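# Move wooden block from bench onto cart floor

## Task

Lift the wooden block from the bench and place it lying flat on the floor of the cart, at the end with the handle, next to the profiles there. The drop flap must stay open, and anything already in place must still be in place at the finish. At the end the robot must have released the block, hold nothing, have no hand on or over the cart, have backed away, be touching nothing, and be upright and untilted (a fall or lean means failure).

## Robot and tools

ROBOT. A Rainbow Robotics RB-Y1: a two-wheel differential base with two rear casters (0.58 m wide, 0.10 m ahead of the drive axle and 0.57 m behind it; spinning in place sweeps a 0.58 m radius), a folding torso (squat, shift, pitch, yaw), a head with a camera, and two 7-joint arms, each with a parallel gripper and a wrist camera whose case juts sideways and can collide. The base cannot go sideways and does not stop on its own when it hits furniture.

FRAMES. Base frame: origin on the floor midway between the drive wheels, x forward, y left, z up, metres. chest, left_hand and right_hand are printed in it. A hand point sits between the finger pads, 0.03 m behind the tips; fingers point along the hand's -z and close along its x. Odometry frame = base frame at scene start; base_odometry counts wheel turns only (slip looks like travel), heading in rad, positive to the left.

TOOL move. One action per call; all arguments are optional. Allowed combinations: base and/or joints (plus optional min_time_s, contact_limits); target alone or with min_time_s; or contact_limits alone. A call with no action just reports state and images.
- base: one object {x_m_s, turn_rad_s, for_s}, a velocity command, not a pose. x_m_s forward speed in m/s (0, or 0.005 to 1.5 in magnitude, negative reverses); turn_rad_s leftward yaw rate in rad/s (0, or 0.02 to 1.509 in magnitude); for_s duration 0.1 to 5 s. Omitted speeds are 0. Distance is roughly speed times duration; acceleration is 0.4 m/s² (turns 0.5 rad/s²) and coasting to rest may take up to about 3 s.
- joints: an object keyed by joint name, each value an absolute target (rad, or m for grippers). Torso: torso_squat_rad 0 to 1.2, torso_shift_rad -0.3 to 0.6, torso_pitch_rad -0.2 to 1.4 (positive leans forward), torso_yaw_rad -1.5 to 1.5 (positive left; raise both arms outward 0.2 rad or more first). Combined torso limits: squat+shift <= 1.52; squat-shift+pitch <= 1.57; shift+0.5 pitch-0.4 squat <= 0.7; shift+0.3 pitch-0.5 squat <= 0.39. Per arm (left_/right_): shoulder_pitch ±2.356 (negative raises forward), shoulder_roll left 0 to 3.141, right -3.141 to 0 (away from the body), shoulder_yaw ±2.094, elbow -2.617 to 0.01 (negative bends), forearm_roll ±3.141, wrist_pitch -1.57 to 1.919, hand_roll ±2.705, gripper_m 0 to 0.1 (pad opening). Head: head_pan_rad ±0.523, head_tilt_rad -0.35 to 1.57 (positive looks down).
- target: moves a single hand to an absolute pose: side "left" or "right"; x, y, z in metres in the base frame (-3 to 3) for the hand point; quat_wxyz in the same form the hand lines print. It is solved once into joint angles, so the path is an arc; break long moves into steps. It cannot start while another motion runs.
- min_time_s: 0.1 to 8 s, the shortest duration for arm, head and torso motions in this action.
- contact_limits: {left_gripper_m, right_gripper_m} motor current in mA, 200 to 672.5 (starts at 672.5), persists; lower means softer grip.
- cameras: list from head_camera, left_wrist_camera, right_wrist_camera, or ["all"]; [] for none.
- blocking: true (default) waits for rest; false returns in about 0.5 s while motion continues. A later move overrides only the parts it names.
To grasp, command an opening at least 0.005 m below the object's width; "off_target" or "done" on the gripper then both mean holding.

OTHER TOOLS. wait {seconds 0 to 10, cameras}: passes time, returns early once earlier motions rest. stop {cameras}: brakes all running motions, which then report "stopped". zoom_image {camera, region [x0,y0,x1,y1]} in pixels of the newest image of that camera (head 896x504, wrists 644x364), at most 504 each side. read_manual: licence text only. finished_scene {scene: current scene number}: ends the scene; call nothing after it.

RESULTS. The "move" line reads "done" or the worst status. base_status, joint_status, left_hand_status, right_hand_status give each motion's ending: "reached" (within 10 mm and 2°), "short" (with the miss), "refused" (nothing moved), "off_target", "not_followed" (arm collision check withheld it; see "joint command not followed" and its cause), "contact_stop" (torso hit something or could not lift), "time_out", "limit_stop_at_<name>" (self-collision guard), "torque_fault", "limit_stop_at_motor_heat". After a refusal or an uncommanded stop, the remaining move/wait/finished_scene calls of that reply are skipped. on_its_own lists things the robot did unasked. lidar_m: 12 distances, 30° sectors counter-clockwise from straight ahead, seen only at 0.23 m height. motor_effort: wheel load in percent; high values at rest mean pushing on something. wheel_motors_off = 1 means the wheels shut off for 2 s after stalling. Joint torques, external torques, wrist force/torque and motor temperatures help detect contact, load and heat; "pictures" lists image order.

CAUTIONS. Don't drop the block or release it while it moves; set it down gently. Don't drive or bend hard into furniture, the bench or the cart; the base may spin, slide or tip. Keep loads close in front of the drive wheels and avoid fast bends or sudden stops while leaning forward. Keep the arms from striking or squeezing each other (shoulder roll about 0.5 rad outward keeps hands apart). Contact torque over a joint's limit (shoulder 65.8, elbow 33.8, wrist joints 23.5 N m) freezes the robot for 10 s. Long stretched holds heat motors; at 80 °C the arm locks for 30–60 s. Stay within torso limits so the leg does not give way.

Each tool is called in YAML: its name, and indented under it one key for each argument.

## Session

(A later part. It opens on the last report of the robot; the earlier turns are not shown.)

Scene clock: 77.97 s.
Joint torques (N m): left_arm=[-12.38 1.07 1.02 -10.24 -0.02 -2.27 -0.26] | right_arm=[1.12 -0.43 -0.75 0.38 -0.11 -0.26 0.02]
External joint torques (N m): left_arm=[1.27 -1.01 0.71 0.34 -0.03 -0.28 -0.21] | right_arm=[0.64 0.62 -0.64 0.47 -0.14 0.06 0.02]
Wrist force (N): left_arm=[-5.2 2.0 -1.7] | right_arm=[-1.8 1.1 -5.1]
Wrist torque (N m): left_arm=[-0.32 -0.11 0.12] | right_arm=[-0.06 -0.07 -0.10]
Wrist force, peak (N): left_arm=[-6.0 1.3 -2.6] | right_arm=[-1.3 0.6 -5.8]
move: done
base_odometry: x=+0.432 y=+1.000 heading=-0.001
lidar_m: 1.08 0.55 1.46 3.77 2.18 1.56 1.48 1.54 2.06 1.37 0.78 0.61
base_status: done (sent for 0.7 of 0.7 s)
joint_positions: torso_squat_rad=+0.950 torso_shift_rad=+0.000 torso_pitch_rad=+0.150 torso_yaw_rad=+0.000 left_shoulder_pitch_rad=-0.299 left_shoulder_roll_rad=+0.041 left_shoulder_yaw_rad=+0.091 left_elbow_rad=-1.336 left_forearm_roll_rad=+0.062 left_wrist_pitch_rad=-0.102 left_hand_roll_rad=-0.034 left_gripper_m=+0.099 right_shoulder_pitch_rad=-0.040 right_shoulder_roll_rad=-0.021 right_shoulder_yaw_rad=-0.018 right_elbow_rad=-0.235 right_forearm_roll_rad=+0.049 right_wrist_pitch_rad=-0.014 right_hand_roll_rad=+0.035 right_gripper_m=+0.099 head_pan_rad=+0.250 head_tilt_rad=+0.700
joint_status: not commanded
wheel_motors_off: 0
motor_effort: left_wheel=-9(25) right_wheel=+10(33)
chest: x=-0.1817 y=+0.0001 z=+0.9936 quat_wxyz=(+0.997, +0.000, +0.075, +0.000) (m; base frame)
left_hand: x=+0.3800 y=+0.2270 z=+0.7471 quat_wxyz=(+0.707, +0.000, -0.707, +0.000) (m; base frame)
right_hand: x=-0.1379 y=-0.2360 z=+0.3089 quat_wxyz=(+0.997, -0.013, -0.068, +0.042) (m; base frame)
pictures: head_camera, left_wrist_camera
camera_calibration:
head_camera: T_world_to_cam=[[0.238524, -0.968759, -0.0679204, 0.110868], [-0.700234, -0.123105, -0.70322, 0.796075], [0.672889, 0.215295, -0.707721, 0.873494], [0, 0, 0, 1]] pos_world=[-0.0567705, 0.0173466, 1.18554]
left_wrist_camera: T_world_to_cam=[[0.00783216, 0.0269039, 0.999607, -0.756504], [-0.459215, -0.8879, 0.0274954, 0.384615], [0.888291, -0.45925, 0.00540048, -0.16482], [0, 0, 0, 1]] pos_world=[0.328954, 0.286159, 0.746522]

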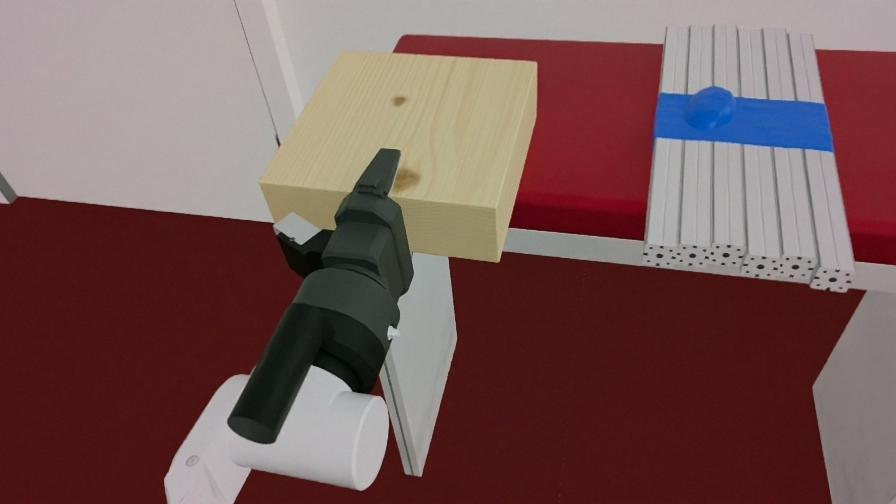

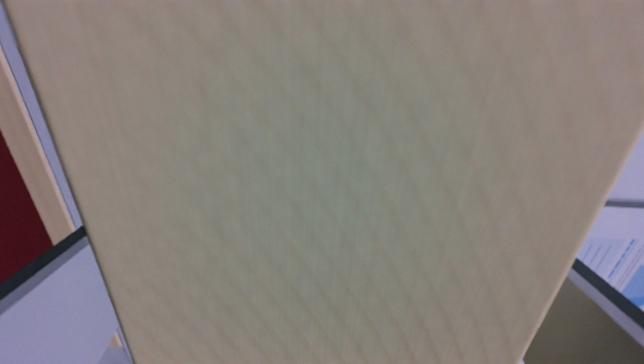

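move:
  base: {"x_m_s":0.02,"for_s":0.5}

move:
  joints: {"left_gripper_m":0.045}
  cameras: ["left_wrist_camera"]

move:
  target: {"side":"left","x":0.38,"y":0.227,"z":0.767,"quat_wxyz":[0.7071,0,-0.7071,0]}
  min_time_s: 1
  cameras: ["head_camera","left_wrist_camera"]

Scene clock: 81.63 s.
Joint torques (N m): left_arm=[-12.65 1.22 0.42 -10.18 -0.05 -2.21 -0.08] | right_arm=[1.03 -0.84 -0.65 0.22 -0.18 -0.26 -0.16]
External joint torques (N m): left_arm=[0.99 -0.86 0.12 0.4 -0.06 -0.22 -0.03] | right_arm=[0.54 0.22 -0.54 0.31 -0.21 0.06 -0.17]
Wrist force (N): left_arm=[-5.7 0.8 -1.7] | right_arm=[-1.6 0.7 -5.2]
Wrist torque (N m): left_arm=[-0.17 -0.19 0.13] | right_arm=[-0.05 -0.03 -0.10]
Wrist force, peak (N): left_arm=[-6.2 1.2 -2.6] | right_arm=[-1.9 1.1 -5.8]
move: done
base_odometry: x=+0.442 y=+1.000 heading=-0.001
lidar_m: 1.07 0.53 1.45 3.72 2.19 1.57 1.48 1.55 2.08 1.32 0.79 0.62
base_status: done (sent for 0.5 of 0.5 s)
joint_positions: torso_squat_rad=+0.950 torso_shift_rad=+0.000 torso_pitch_rad=+0.150 torso_yaw_rad=+0.000 left_shoulder_pitch_rad=-0.299 left_shoulder_roll_rad=+0.041 left_shoulder_yaw_rad=+0.091 left_elbow_rad=-1.336 left_forearm_roll_rad=+0.062 left_wrist_pitch_rad=-0.102 left_hand_roll_rad=-0.034 left_gripper_m=+0.099 right_shoulder_pitch_rad=-0.040 right_shoulder_roll_rad=-0.021 right_shoulder_yaw_rad=-0.018 right_elbow_rad=-0.235 right_forearm_roll_rad=+0.049 right_wrist_pitch_rad=-0.014 right_hand_roll_rad=+0.035 right_gripper_m=+0.099 head_pan_rad=+0.250 head_tilt_rad=+0.700
joint_status: not commanded
wheel_motors_off: 0
motor_effort: left_wheel=-6(16) right_wheel=+6(24)
chest: x=-0.1818 y=+0.0001 z=+0.9936 quat_wxyz=(+0.997, +0.000, +0.075, +0.000) (m; base frame)
left_hand: x=+0.3800 y=+0.2270 z=+0.7471 quat_wxyz=(+0.707, +0.000, -0.707, +0.000) (m; base frame)
right_hand: x=-0.1379 y=-0.2360 z=+0.3089 quat_wxyz=(+0.997, -0.013, -0.068, +0.042) (m; base frame)
pictures: none

Scene clock: 82.77 s.
Joint torques (N m): left_arm=[-11.72 1.24 0.66 -7.76 -0.06 -0.59 -0.19] | right_arm=[0.98 -0.49 -0.77 0.33 -0.13 -0.23 0]
External joint torques (N m): left_arm=[1.93 -0.84 0.36 2.83 -0.07 1.4 -0.14] | right_arm=[0.51 0.56 -0.66 0.43 -0.15 0.08 -0.01]
Wrist force (N): left_arm=[0.9 2.1 1.9] | right_arm=[-1.4 1.3 -4.8]
Wrist torque (N m): left_arm=[-0.26 -0.53 0.06] | right_arm=[-0.10 -0.02 -0.09]
Wrist force, peak (N): left_arm=[-5.9 1.4 -2.0] | right_arm=[-1.7 1.5 -5.6]
move: off_target
base_odometry: x=+0.442 y=+1.000 heading=-0.001
lidar_m: 1.07 0.54 1.45 3.71 2.19 1.57 1.48 1.55 2.06 1.32 0.78 0.62
base_status: not commanded
joint_positions: torso_squat_rad=+0.950 torso_shift_rad=+0.000 torso_pitch_rad=+0.150 torso_yaw_rad=+0.000 left_shoulder_pitch_rad=-0.299 left_shoulder_roll_rad=+0.041 left_shoulder_yaw_rad=+0.091 left_elbow_rad=-1.336 left_forearm_roll_rad=+0.062 left_wrist_pitch_rad=-0.102 left_hand_roll_rad=-0.034 left_gripper_m=+0.075 right_shoulder_pitch_rad=-0.040 right_shoulder_roll_rad=-0.021 right_shoulder_yaw_rad=-0.018 right_elbow_rad=-0.235 right_forearm_roll_rad=+0.049 right_wrist_pitch_rad=-0.014 right_hand_roll_rad=+0.035 right_gripper_m=+0.099 head_pan_rad=+0.250 head_tilt_rad=+0.700
joint_status: left_gripper_m off_target (ended at +0.075, target +0.045)
wheel_motors_off: 0
motor_effort: left_wheel=-5(6) right_wheel=+6(8)
chest: x=-0.1819 y=+0.0001 z=+0.9936 quat_wxyz=(+0.997, +0.000, +0.075, +0.000) (m; base frame)
left_hand: x=+0.3801 y=+0.2270 z=+0.7478 quat_wxyz=(+0.706, +0.000, -0.708, +0.000) (m; base frame)
right_hand: x=-0.1378 y=-0.2360 z=+0.3089 quat_wxyz=(+0.997, -0.013, -0.068, +0.042) (m; base frame)
pictures: left_wrist_camera
camera_calibration:
left_wrist_camera: T_world_to_cam=[[0.00636006, 0.026895, 0.999618, -0.756524], [-0.45937, -0.88784, 0.0268103, 0.385104], [0.888222, -0.459365, 0.00670804, -0.16588], [0, 0, 0, 1]] pos_world=[0.329055, 0.286058, 0.747023]

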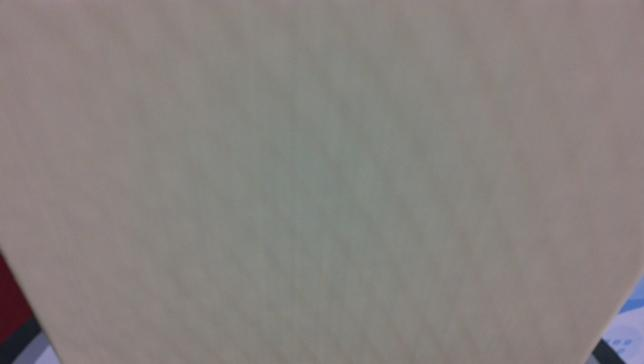

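Scene clock: 84.10 s.
Joint torques (N m): left_arm=[-24.48 1.92 1.31 -23.35 -0.07 -9.41 -0.48] | right_arm=[0.85 -0.42 -0.74 0.19 -0.1 -0.33 -0.06]
External joint torques (N m): left_arm=[-10.99 -0.06 1.03 -12.64 -0.09 -7.42 -0.43] | right_arm=[0.35 0.64 -0.63 0.28 -0.13 -0.02 -0.06]
Wrist force (N): left_arm=[-26.9 2.6 -1.8] | right_arm=[-1.6 1.1 -5.2]
Wrist torque (N m): left_arm=[-0.33 1.92 0.41] | right_arm=[-0.08 -0.04 -0.11]
Wrist force, peak (N): left_arm=[-28.2 2.6 -2.1] | right_arm=[-1.7 1.3 -5.8]
move: done
base_odometry: x=+0.442 y=+1.000 heading=-0.001
lidar_m: 1.07 0.53 1.46 3.70 2.21 1.57 1.48 1.57 2.06 1.32 0.78 0.61
base_status: not commanded
joint_positions: torso_squat_rad=+0.950 torso_shift_rad=+0.000 torso_pitch_rad=+0.151 torso_yaw_rad=+0.000 left_shoulder_pitch_rad=-0.282 left_shoulder_roll_rad=+0.038 left_shoulder_yaw_rad=+0.091 left_elbow_rad=-1.422 left_forearm_roll_rad=+0.061 left_wrist_pitch_rad=-0.029 left_hand_roll_rad=-0.036 left_gripper_m=+0.074 right_shoulder_pitch_rad=-0.040 right_shoulder_roll_rad=-0.021 right_shoulder_yaw_rad=-0.018 right_elbow_rad=-0.235 right_forearm_roll_rad=+0.049 right_wrist_pitch_rad=-0.014 right_hand_roll_rad=+0.035 right_gripper_m=+0.099 head_pan_rad=+0.250 head_tilt_rad=+0.700
joint_status: all done
wheel_motors_off: 0
motor_effort: left_wheel=-6(6) right_wheel=+6(9)
chest: x=-0.1815 y=+0.0001 z=+0.9936 quat_wxyz=(+0.997, +0.000, +0.075, +0.000) (m; base frame)
left_hand: x=+0.3792 y=+0.2276 z=+0.7628 quat_wxyz=(+0.708, +0.000, -0.706, +0.000) (m; base frame)
left_hand_status: reached (checked arc, planned for 1.0 s): 4 mm and 0.1 deg off.
right_hand: x=-0.1380 y=-0.2360 z=+0.3089 quat_wxyz=(+0.997, -0.013, -0.067, +0.042) (m; base frame)
pictures: head_camera, left_wrist_camera
camera_calibration:
head_camera: T_world_to_cam=[[0.238476, -0.968768, -0.067951, 0.1108], [-0.700728, -0.123205, -0.70271, 0.795655], [0.672391, 0.215195, -0.708224, 0.873727], [0, 0, 0, 1]] pos_world=[-0.0563708, 0.0173465, 1.18544]
left_wrist_camera: T_world_to_cam=[[0.0111716, 0.0270547, 0.999572, -0.773414], [-0.458533, -0.888199, 0.0291649, 0.382799], [0.888607, -0.458662, 0.00248286, -0.161922], [0, 0, 0, 1]] pos_world=[0.328052, 0.286659, 0.76232]

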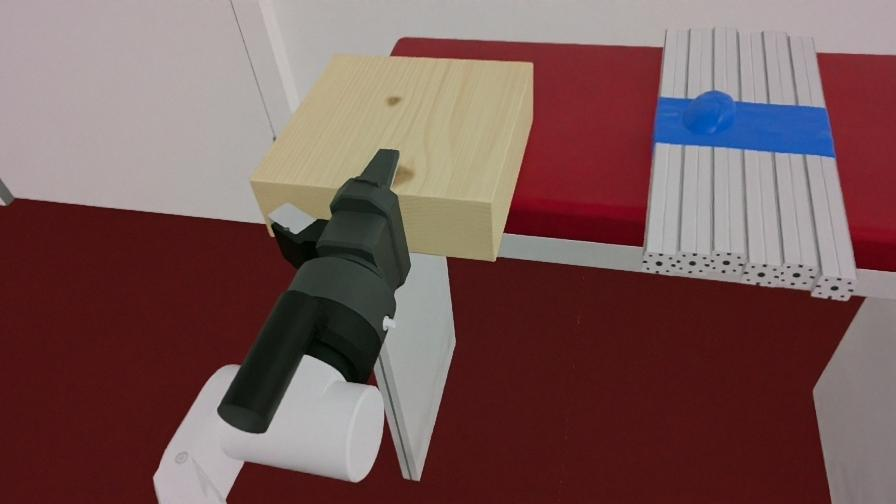

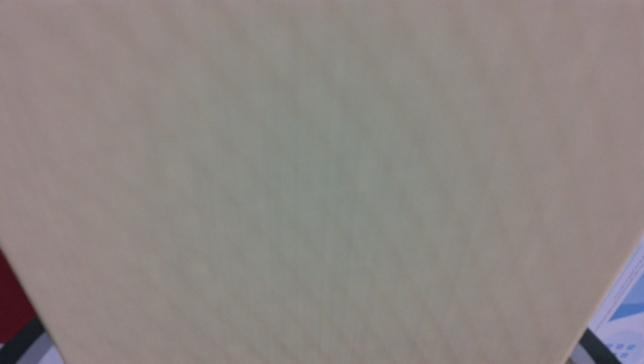

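move:
  target: {"side":"left","x":0.37,"y":0.227,"z":0.82,"quat_wxyz":[0.7071,0,-0.7071,0]}
  min_time_s: 1
  cameras: ["head_camera","left_wrist_camera"]

Scene clock: 86.43 s.
Joint torques (N m): left_arm=[-24.17 1.9 0.23 -23.16 -0.5 -9.73 -0.55] | right_arm=[0.58 -0.47 -1.19 0.38 -0.18 -0.27 -0.03]
External joint torques (N m): left_arm=[-11.35 0.26 0.05 -12.31 -0.53 -7.74 -0.5] | right_arm=[0.07 0.59 -1.08 0.46 -0.21 0.04 -0.04]
Wrist force (N): left_arm=[-26.7 1.9 -2.0] | right_arm=[-2.1 0.9 -5.0]
Wrist torque (N m): left_arm=[-0.28 1.92 0.43] | right_arm=[-0.08 -0.08 -0.09]
Wrist force, peak (N): left_arm=[-31.5 2.4 -3.3] | right_arm=[-1.9 0.6 -6.0]
move: done
base_odometry: x=+0.442 y=+1.000 heading=-0.001
lidar_m: 1.07 0.53 1.47 3.72 2.20 1.55 1.48 1.54 2.05 1.33 0.79 0.61
base_status: not commanded
joint_positions: torso_squat_rad=+0.950 torso_shift_rad=+0.000 torso_pitch_rad=+0.151 torso_yaw_rad=+0.000 left_shoulder_pitch_rad=-0.234 left_shoulder_roll_rad=+0.025 left_shoulder_yaw_rad=+0.090 left_elbow_rad=-1.688 left_forearm_roll_rad=+0.056 left_wrist_pitch_rad=+0.192 left_hand_roll_rad=-0.039 left_gripper_m=+0.074 right_shoulder_pitch_rad=-0.040 right_shoulder_roll_rad=-0.021 right_shoulder_yaw_rad=-0.018 right_elbow_rad=-0.235 right_forearm_roll_rad=+0.049 right_wrist_pitch_rad=-0.014 right_hand_roll_rad=+0.035 right_gripper_m=+0.099 head_pan_rad=+0.250 head_tilt_rad=+0.700
joint_status: all done
wheel_motors_off: 0
motor_effort: left_wheel=-5(7) right_wheel=+6(8)
chest: x=-0.1814 y=+0.0001 z=+0.9936 quat_wxyz=(+0.997, +0.000, +0.075, +0.000) (m; base frame)
left_hand: x=+0.3690 y=+0.2277 z=+0.8164 quat_wxyz=(+0.708, +0.000, -0.706, +0.000) (m; base frame)
left_hand_status: reached (checked arc, planned for 1.0 s): 4 mm and 0.2 deg off.
right_hand: x=-0.1381 y=-0.2360 z=+0.3089 quat_wxyz=(+0.997, -0.013, -0.067, +0.042) (m; base frame)
pictures: head_camera, left_wrist_camera
camera_calibration:
head_camera: T_world_to_cam=[[0.238402, -0.968789, -0.0679148, 0.110826], [-0.700838, -0.12321, -0.702599, 0.795601], [0.672302, 0.215098, -0.708338, 0.873769], [0, 0, 0, 1]] pos_world=[-0.056271, 0.0174467, 1.18544]
left_wrist_camera: T_world_to_cam=[[0.0123824, 0.027205, 0.999553, -0.827393], [-0.458499, -0.888193, 0.0298539, 0.376116], [0.888608, -0.458664, 0.00147553, -0.152212], [0, 0, 0, 1]] pos_world=[0.317951, 0.286759, 0.81602]

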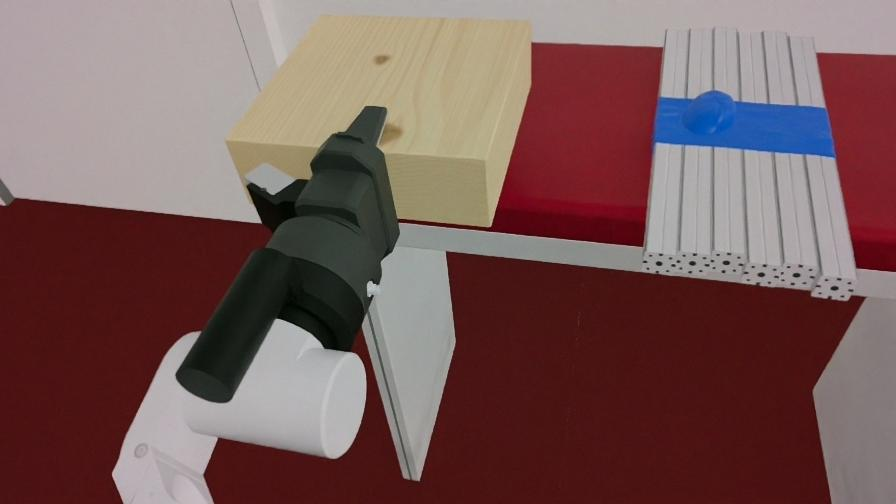

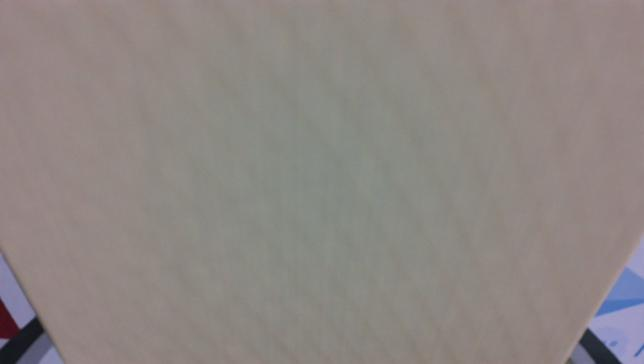

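move:
  base: {"x_m_s":-0.4,"for_s":1.405}

move:
  base: {"turn_rad_s":-0.7,"for_s":2.243}

move:
  base: {"x_m_s":0.4,"for_s":3.45}

move:
  base: {"turn_rad_s":0.7,"for_s":2.243}
  joints: {"head_pan_rad":0.2,"head_tilt_rad":0.6}
  cameras: ["head_camera"]

Scene clock: 91.73 s.
Joint torques (N m): left_arm=[-24.65 1.89 0.61 -22.86 -0.29 -9.67 -0.47] | right_arm=[0.47 -0.26 -0.62 0.1 -0.18 -0.28 -0.06]
External joint torques (N m): left_arm=[-11.82 0.26 0.43 -12.01 -0.32 -7.68 -0.42] | right_arm=[-0.03 0.8 -0.51 0.18 -0.2 0.04 -0.06]
Wrist force (N): left_arm=[-26.2 2.6 -2.3] | right_arm=[-1.6 1.2 -5.0]
Wrist torque (N m): left_arm=[-0.17 1.79 0.46] | right_arm=[-0.11 -0.03 -0.10]
Wrist force, peak (N): left_arm=[-29.3 0.9 -2.8] | right_arm=[-2.4 1.5 -5.5]
move: done
base_odometry: x=-0.118 y=+1.001 heading=-0.002
lidar_m: 1.20 1.04 2.24 4.23 1.37 0.98 0.92 0.98 1.29 3.24 1.26 1.11
base_status: done (sent for 1.4 of 1.4 s)
joint_positions: torso_squat_rad=+0.950 torso_shift_rad=+0.000 torso_pitch_rad=+0.151 torso_yaw_rad=+0.000 left_shoulder_pitch_rad=-0.234 left_shoulder_roll_rad=+0.025 left_shoulder_yaw_rad=+0.090 left_elbow_rad=-1.688 left_forearm_roll_rad=+0.056 left_wrist_pitch_rad=+0.192 left_hand_roll_rad=-0.039 left_gripper_m=+0.074 right_shoulder_pitch_rad=-0.040 right_shoulder_roll_rad=-0.021 right_shoulder_yaw_rad=-0.018 right_elbow_rad=-0.235 right_forearm_roll_rad=+0.049 right_wrist_pitch_rad=-0.014 right_hand_roll_rad=+0.035 right_gripper_m=+0.099 head_pan_rad=+0.250 head_tilt_rad=+0.700
joint_status: not commanded
wheel_motors_off: 0
motor_effort: left_wheel=-16(38) right_wheel=+13(52)
chest: x=-0.1814 y=+0.0001 z=+0.9936 quat_wxyz=(+0.997, +0.000, +0.075, +0.000) (m; base frame)
left_hand: x=+0.3690 y=+0.2277 z=+0.8164 quat_wxyz=(+0.708, +0.000, -0.706, +0.000) (m; base frame)
right_hand: x=-0.1382 y=-0.2360 z=+0.3089 quat_wxyz=(+0.997, -0.013, -0.067, +0.042) (m; base frame)
pictures: none

Scene clock: 95.70 s.
Joint torques (N m): left_arm=[-24.31 1.62 0.56 -22.89 -0.4 -9.76 -0.61] | right_arm=[0.51 -0.53 -0.67 0.09 -0.08 -0.25 -0.04]
External joint torques (N m): left_arm=[-11.48 -0.01 0.38 -12.05 -0.43 -7.77 -0.56] | right_arm=[0 0.54 -0.56 0.18 -0.11 0.07 -0.05]
Wrist force (N): left_arm=[-28.1 2.6 -2.1] | right_arm=[-1.7 1.3 -5.5]
Wrist torque (N m): left_arm=[-0.25 1.76 0.47] | right_arm=[-0.13 -0.03 -0.11]
Wrist force, peak (N): left_arm=[-28.8 2.3 -2.7] | right_arm=[-1.6 1.1 -5.8]
move: done
base_odometry: x=-0.118 y=+1.001 heading=-1.565
lidar_m: 3.19 1.26 1.11 1.19 1.05 2.23 4.25 1.40 0.99 0.93 0.95 1.26
base_status: done (sent for 2.23 of 2.23 s)
joint_positions: torso_squat_rad=+0.950 torso_shift_rad=+0.000 torso_pitch_rad=+0.151 torso_yaw_rad=+0.000 left_shoulder_pitch_rad=-0.234 left_shoulder_roll_rad=+0.025 left_shoulder_yaw_rad=+0.090 left_elbow_rad=-1.688 left_forearm_roll_rad=+0.056 left_wrist_pitch_rad=+0.192 left_hand_roll_rad=-0.039 left_gripper_m=+0.074 right_shoulder_pitch_rad=-0.040 right_shoulder_roll_rad=-0.021 right_shoulder_yaw_rad=-0.018 right_elbow_rad=-0.235 right_forearm_roll_rad=+0.049 right_wrist_pitch_rad=-0.014 right_hand_roll_rad=+0.035 right_gripper_m=+0.099 head_pan_rad=+0.250 head_tilt_rad=+0.700
joint_status: not commanded
wheel_motors_off: 0
motor_effort: left_wheel=+17(52) right_wheel=+4(50)
chest: x=-0.1814 y=+0.0002 z=+0.9936 quat_wxyz=(+0.997, +0.000, +0.075, +0.000) (m; base frame)
left_hand: x=+0.3690 y=+0.2277 z=+0.8164 quat_wxyz=(+0.708, +0.000, -0.706, +0.000) (m; base frame)
right_hand: x=-0.1382 y=-0.2360 z=+0.3089 quat_wxyz=(+0.997, -0.013, -0.067, +0.042) (m; base frame)
pictures: none

Scene clock: 100.53 s.
Joint torques (N m): left_arm=[-24.19 1.75 0.18 -23.17 -0.36 -9.68 -0.53] | right_arm=[1.14 -0.76 -0.87 0.57 -0.04 -0.31 0.02]
External joint torques (N m): left_arm=[-11.37 0.11 0 -12.33 -0.39 -7.68 -0.48] | right_arm=[0.63 0.3 -0.76 0.66 -0.07 0 0.01]
Wrist force (N): left_arm=[-27.7 2.5 -2.6] | right_arm=[-1.8 1.0 -5.5]
Wrist torque (N m): left_arm=[-0.21 1.80 0.42] | right_arm=[-0.05 -0.05 -0.12]
Wrist force, peak (N): left_arm=[-28.9 1.6 -3.2] | right_arm=[-1.9 1.0 -5.9]
move: done
base_odometry: x=-0.110 y=-0.386 heading=-1.565
lidar_m: 3.00 2.48 0.94 0.89 0.93 1.97 4.06 1.32 0.93 0.88 0.90 1.19
base_status: done (sent for 3.47 of 3.47 s)
joint_positions: torso_squat_rad=+0.950 torso_shift_rad=+0.000 torso_pitch_rad=+0.151 torso_yaw_rad=+0.000 left_shoulder_pitch_rad=-0.234 left_shoulder_roll_rad=+0.025 left_shoulder_yaw_rad=+0.090 left_elbow_rad=-1.688 left_forearm_roll_rad=+0.056 left_wrist_pitch_rad=+0.192 left_hand_roll_rad=-0.039 left_gripper_m=+0.074 right_shoulder_pitch_rad=-0.040 right_shoulder_roll_rad=-0.021 right_shoulder_yaw_rad=-0.018 right_elbow_rad=-0.235 right_forearm_roll_rad=+0.049 right_wrist_pitch_rad=-0.014 right_hand_roll_rad=+0.035 right_gripper_m=+0.099 head_pan_rad=+0.250 head_tilt_rad=+0.700
joint_status: not commanded
wheel_motors_off: 0
motor_effort: left_wheel=+6(49) right_wheel=-6(41)
chest: x=-0.1813 y=+0.0002 z=+0.9936 quat_wxyz=(+0.997, +0.000, +0.075, +0.000) (m; base frame)
left_hand: x=+0.3691 y=+0.2276 z=+0.8163 quat_wxyz=(+0.708, +0.000, -0.706, +0.000) (m; base frame)
right_hand: x=-0.1381 y=-0.2360 z=+0.3089 quat_wxyz=(+0.997, -0.013, -0.067, +0.042) (m; base frame)
pictures: none

Scene clock: 104.50 s.
Joint torques (N m): left_arm=[-24.29 2.11 0.78 -22.94 -0.32 -9.72 -0.54] | right_arm=[1.06 -0.78 -0.68 0.72 -0.05 -0.29 -0.15]
External joint torques (N m): left_arm=[-11.47 0.47 0.6 -12.1 -0.35 -7.73 -0.48] | right_arm=[0.56 0.28 -0.57 0.8 -0.08 0.02 -0.16]
Wrist force (N): left_arm=[-27.3 0.5 -2.3] | right_arm=[-1.8 0.8 -5.3]
Wrist torque (N m): left_arm=[-0.29 1.92 0.44] | right_arm=[-0.06 -0.07 -0.09]
Wrist force, peak (N): left_arm=[-28.1 2.1 -3.4] | right_arm=[-2.1 1.3 -5.7]
move: done
base_odometry: x=-0.110 y=-0.386 heading=-0.002
lidar_m: 0.89 0.93 1.95 3.96 1.30 0.91 0.87 0.91 1.22 3.05 2.47 0.95
base_status: done (sent for 2.23 of 2.23 s)
joint_positions: torso_squat_rad=+0.950 torso_shift_rad=+0.000 torso_pitch_rad=+0.151 torso_yaw_rad=+0.000 left_shoulder_pitch_rad=-0.234 left_shoulder_roll_rad=+0.025 left_shoulder_yaw_rad=+0.090 left_elbow_rad=-1.688 left_forearm_roll_rad=+0.056 left_wrist_pitch_rad=+0.192 left_hand_roll_rad=-0.039 left_gripper_m=+0.074 right_shoulder_pitch_rad=-0.040 right_shoulder_roll_rad=-0.021 right_shoulder_yaw_rad=-0.018 right_elbow_rad=-0.235 right_forearm_roll_rad=+0.049 right_wrist_pitch_rad=-0.014 right_hand_roll_rad=+0.035 right_gripper_m=+0.099 head_pan_rad=+0.200 head_tilt_rad=+0.600
joint_status: all done
wheel_motors_off: 0
motor_effort: left_wheel=+3(42) right_wheel=+16(38)
chest: x=-0.1813 y=+0.0002 z=+0.9936 quat_wxyz=(+0.997, +0.000, +0.075, +0.000) (m; base frame)
left_hand: x=+0.3691 y=+0.2276 z=+0.8163 quat_wxyz=(+0.708, +0.000, -0.706, +0.000) (m; base frame)
right_hand: x=-0.1381 y=-0.2360 z=+0.3090 quat_wxyz=(+0.997, -0.013, -0.067, +0.042) (m; base frame)
pictures: head_camera
camera_calibration:
head_camera: T_world_to_cam=[[0.193369, -0.979229, -0.0609892, 0.0967275], [-0.634488, -0.0773943, -0.769048, 0.883254], [0.748354, 0.187407, -0.636274, 0.797933], [0, 0, 0, 1]] pos_world=[-0.0554261, 0.0135389, 1.19287]

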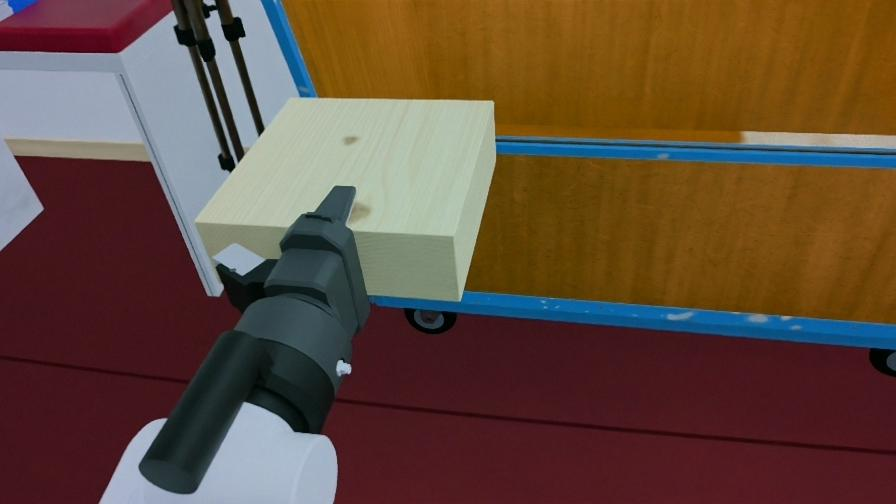

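move:
  joints: {"torso_squat_rad":0.3,"torso_pitch_rad":0.15,"head_tilt_rad":0.72,"head_pan_rad":-0.05}
  min_time_s: 2
  cameras: ["head_camera"]

zoom_image:
  camera: "head_camera"
  region: [350, 0, 800, 300]

Scene clock: 108.33 s.
Joint torques (N m): left_arm=[-24.24 1.69 0.66 -22.92 -0.31 -9.63 -0.55] | right_arm=[1.21 -0.55 -0.92 0.57 -0.15 -0.24 -0.02]
External joint torques (N m): left_arm=[-11.42 0.05 0.48 -12.08 -0.34 -7.64 -0.49] | right_arm=[0.7 0.51 -0.81 0.65 -0.17 0.08 -0.02]
Wrist force (N): left_arm=[-27.2 1.8 -1.9] | right_arm=[-1.5 1.4 -5.3]
Wrist torque (N m): left_arm=[-0.25 1.86 0.46] | right_arm=[-0.13 -0.06 -0.10]
Wrist force, peak (N): left_arm=[-29.7 2.5 -1.9] | right_arm=[-2.1 1.6 -5.8]
move: done
base_odometry: x=-0.110 y=-0.386 heading=-0.002
lidar_m: 0.90 0.92 1.97 3.97 1.30 0.92 0.88 0.90 1.21 3.04 2.45 0.94
base_status: not commanded
joint_positions: torso_squat_rad=+0.300 torso_shift_rad=+0.000 torso_pitch_rad=+0.151 torso_yaw_rad=+0.000 left_shoulder_pitch_rad=-0.234 left_shoulder_roll_rad=+0.025 left_shoulder_yaw_rad=+0.090 left_elbow_rad=-1.688 left_forearm_roll_rad=+0.056 left_wrist_pitch_rad=+0.192 left_hand_roll_rad=-0.039 left_gripper_m=+0.074 right_shoulder_pitch_rad=-0.040 right_shoulder_roll_rad=-0.021 right_shoulder_yaw_rad=-0.018 right_elbow_rad=-0.235 right_forearm_roll_rad=+0.049 right_wrist_pitch_rad=-0.014 right_hand_roll_rad=+0.035 right_gripper_m=+0.099 head_pan_rad=-0.050 head_tilt_rad=+0.720
joint_status: all done
wheel_motors_off: 0
motor_effort: left_wheel=+2(4) right_wheel=+22(22)
chest: x=-0.1812 y=+0.0002 z=+1.2552 quat_wxyz=(+0.997, +0.000, +0.075, +0.000) (m; base frame)
left_hand: x=+0.3692 y=+0.2277 z=+1.0778 quat_wxyz=(+0.708, +0.000, -0.706, +0.000) (m; base frame)
right_hand: x=-0.1380 y=-0.2360 z=+0.5705 quat_wxyz=(+0.997, -0.013, -0.067, +0.042) (m; base frame)
pictures: head_camera
camera_calibration:
head_camera: T_world_to_cam=[[-0.0560208, -0.998163, -0.0230667, 0.0255409], [-0.724821, 0.0565468, -0.686613, 0.953156], [0.686656, -0.0217453, -0.726658, 1.08738], [0, 0, 0, 1]] pos_world=[-0.054356, -0.0047586, 1.44519]

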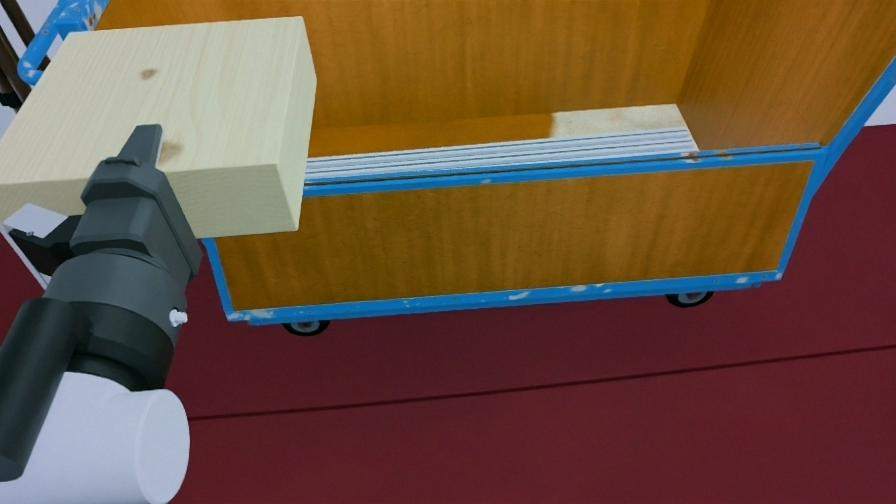

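Scaled by 1.120 from the camera's 896x504 image, which has a finer 1280x720 frame.

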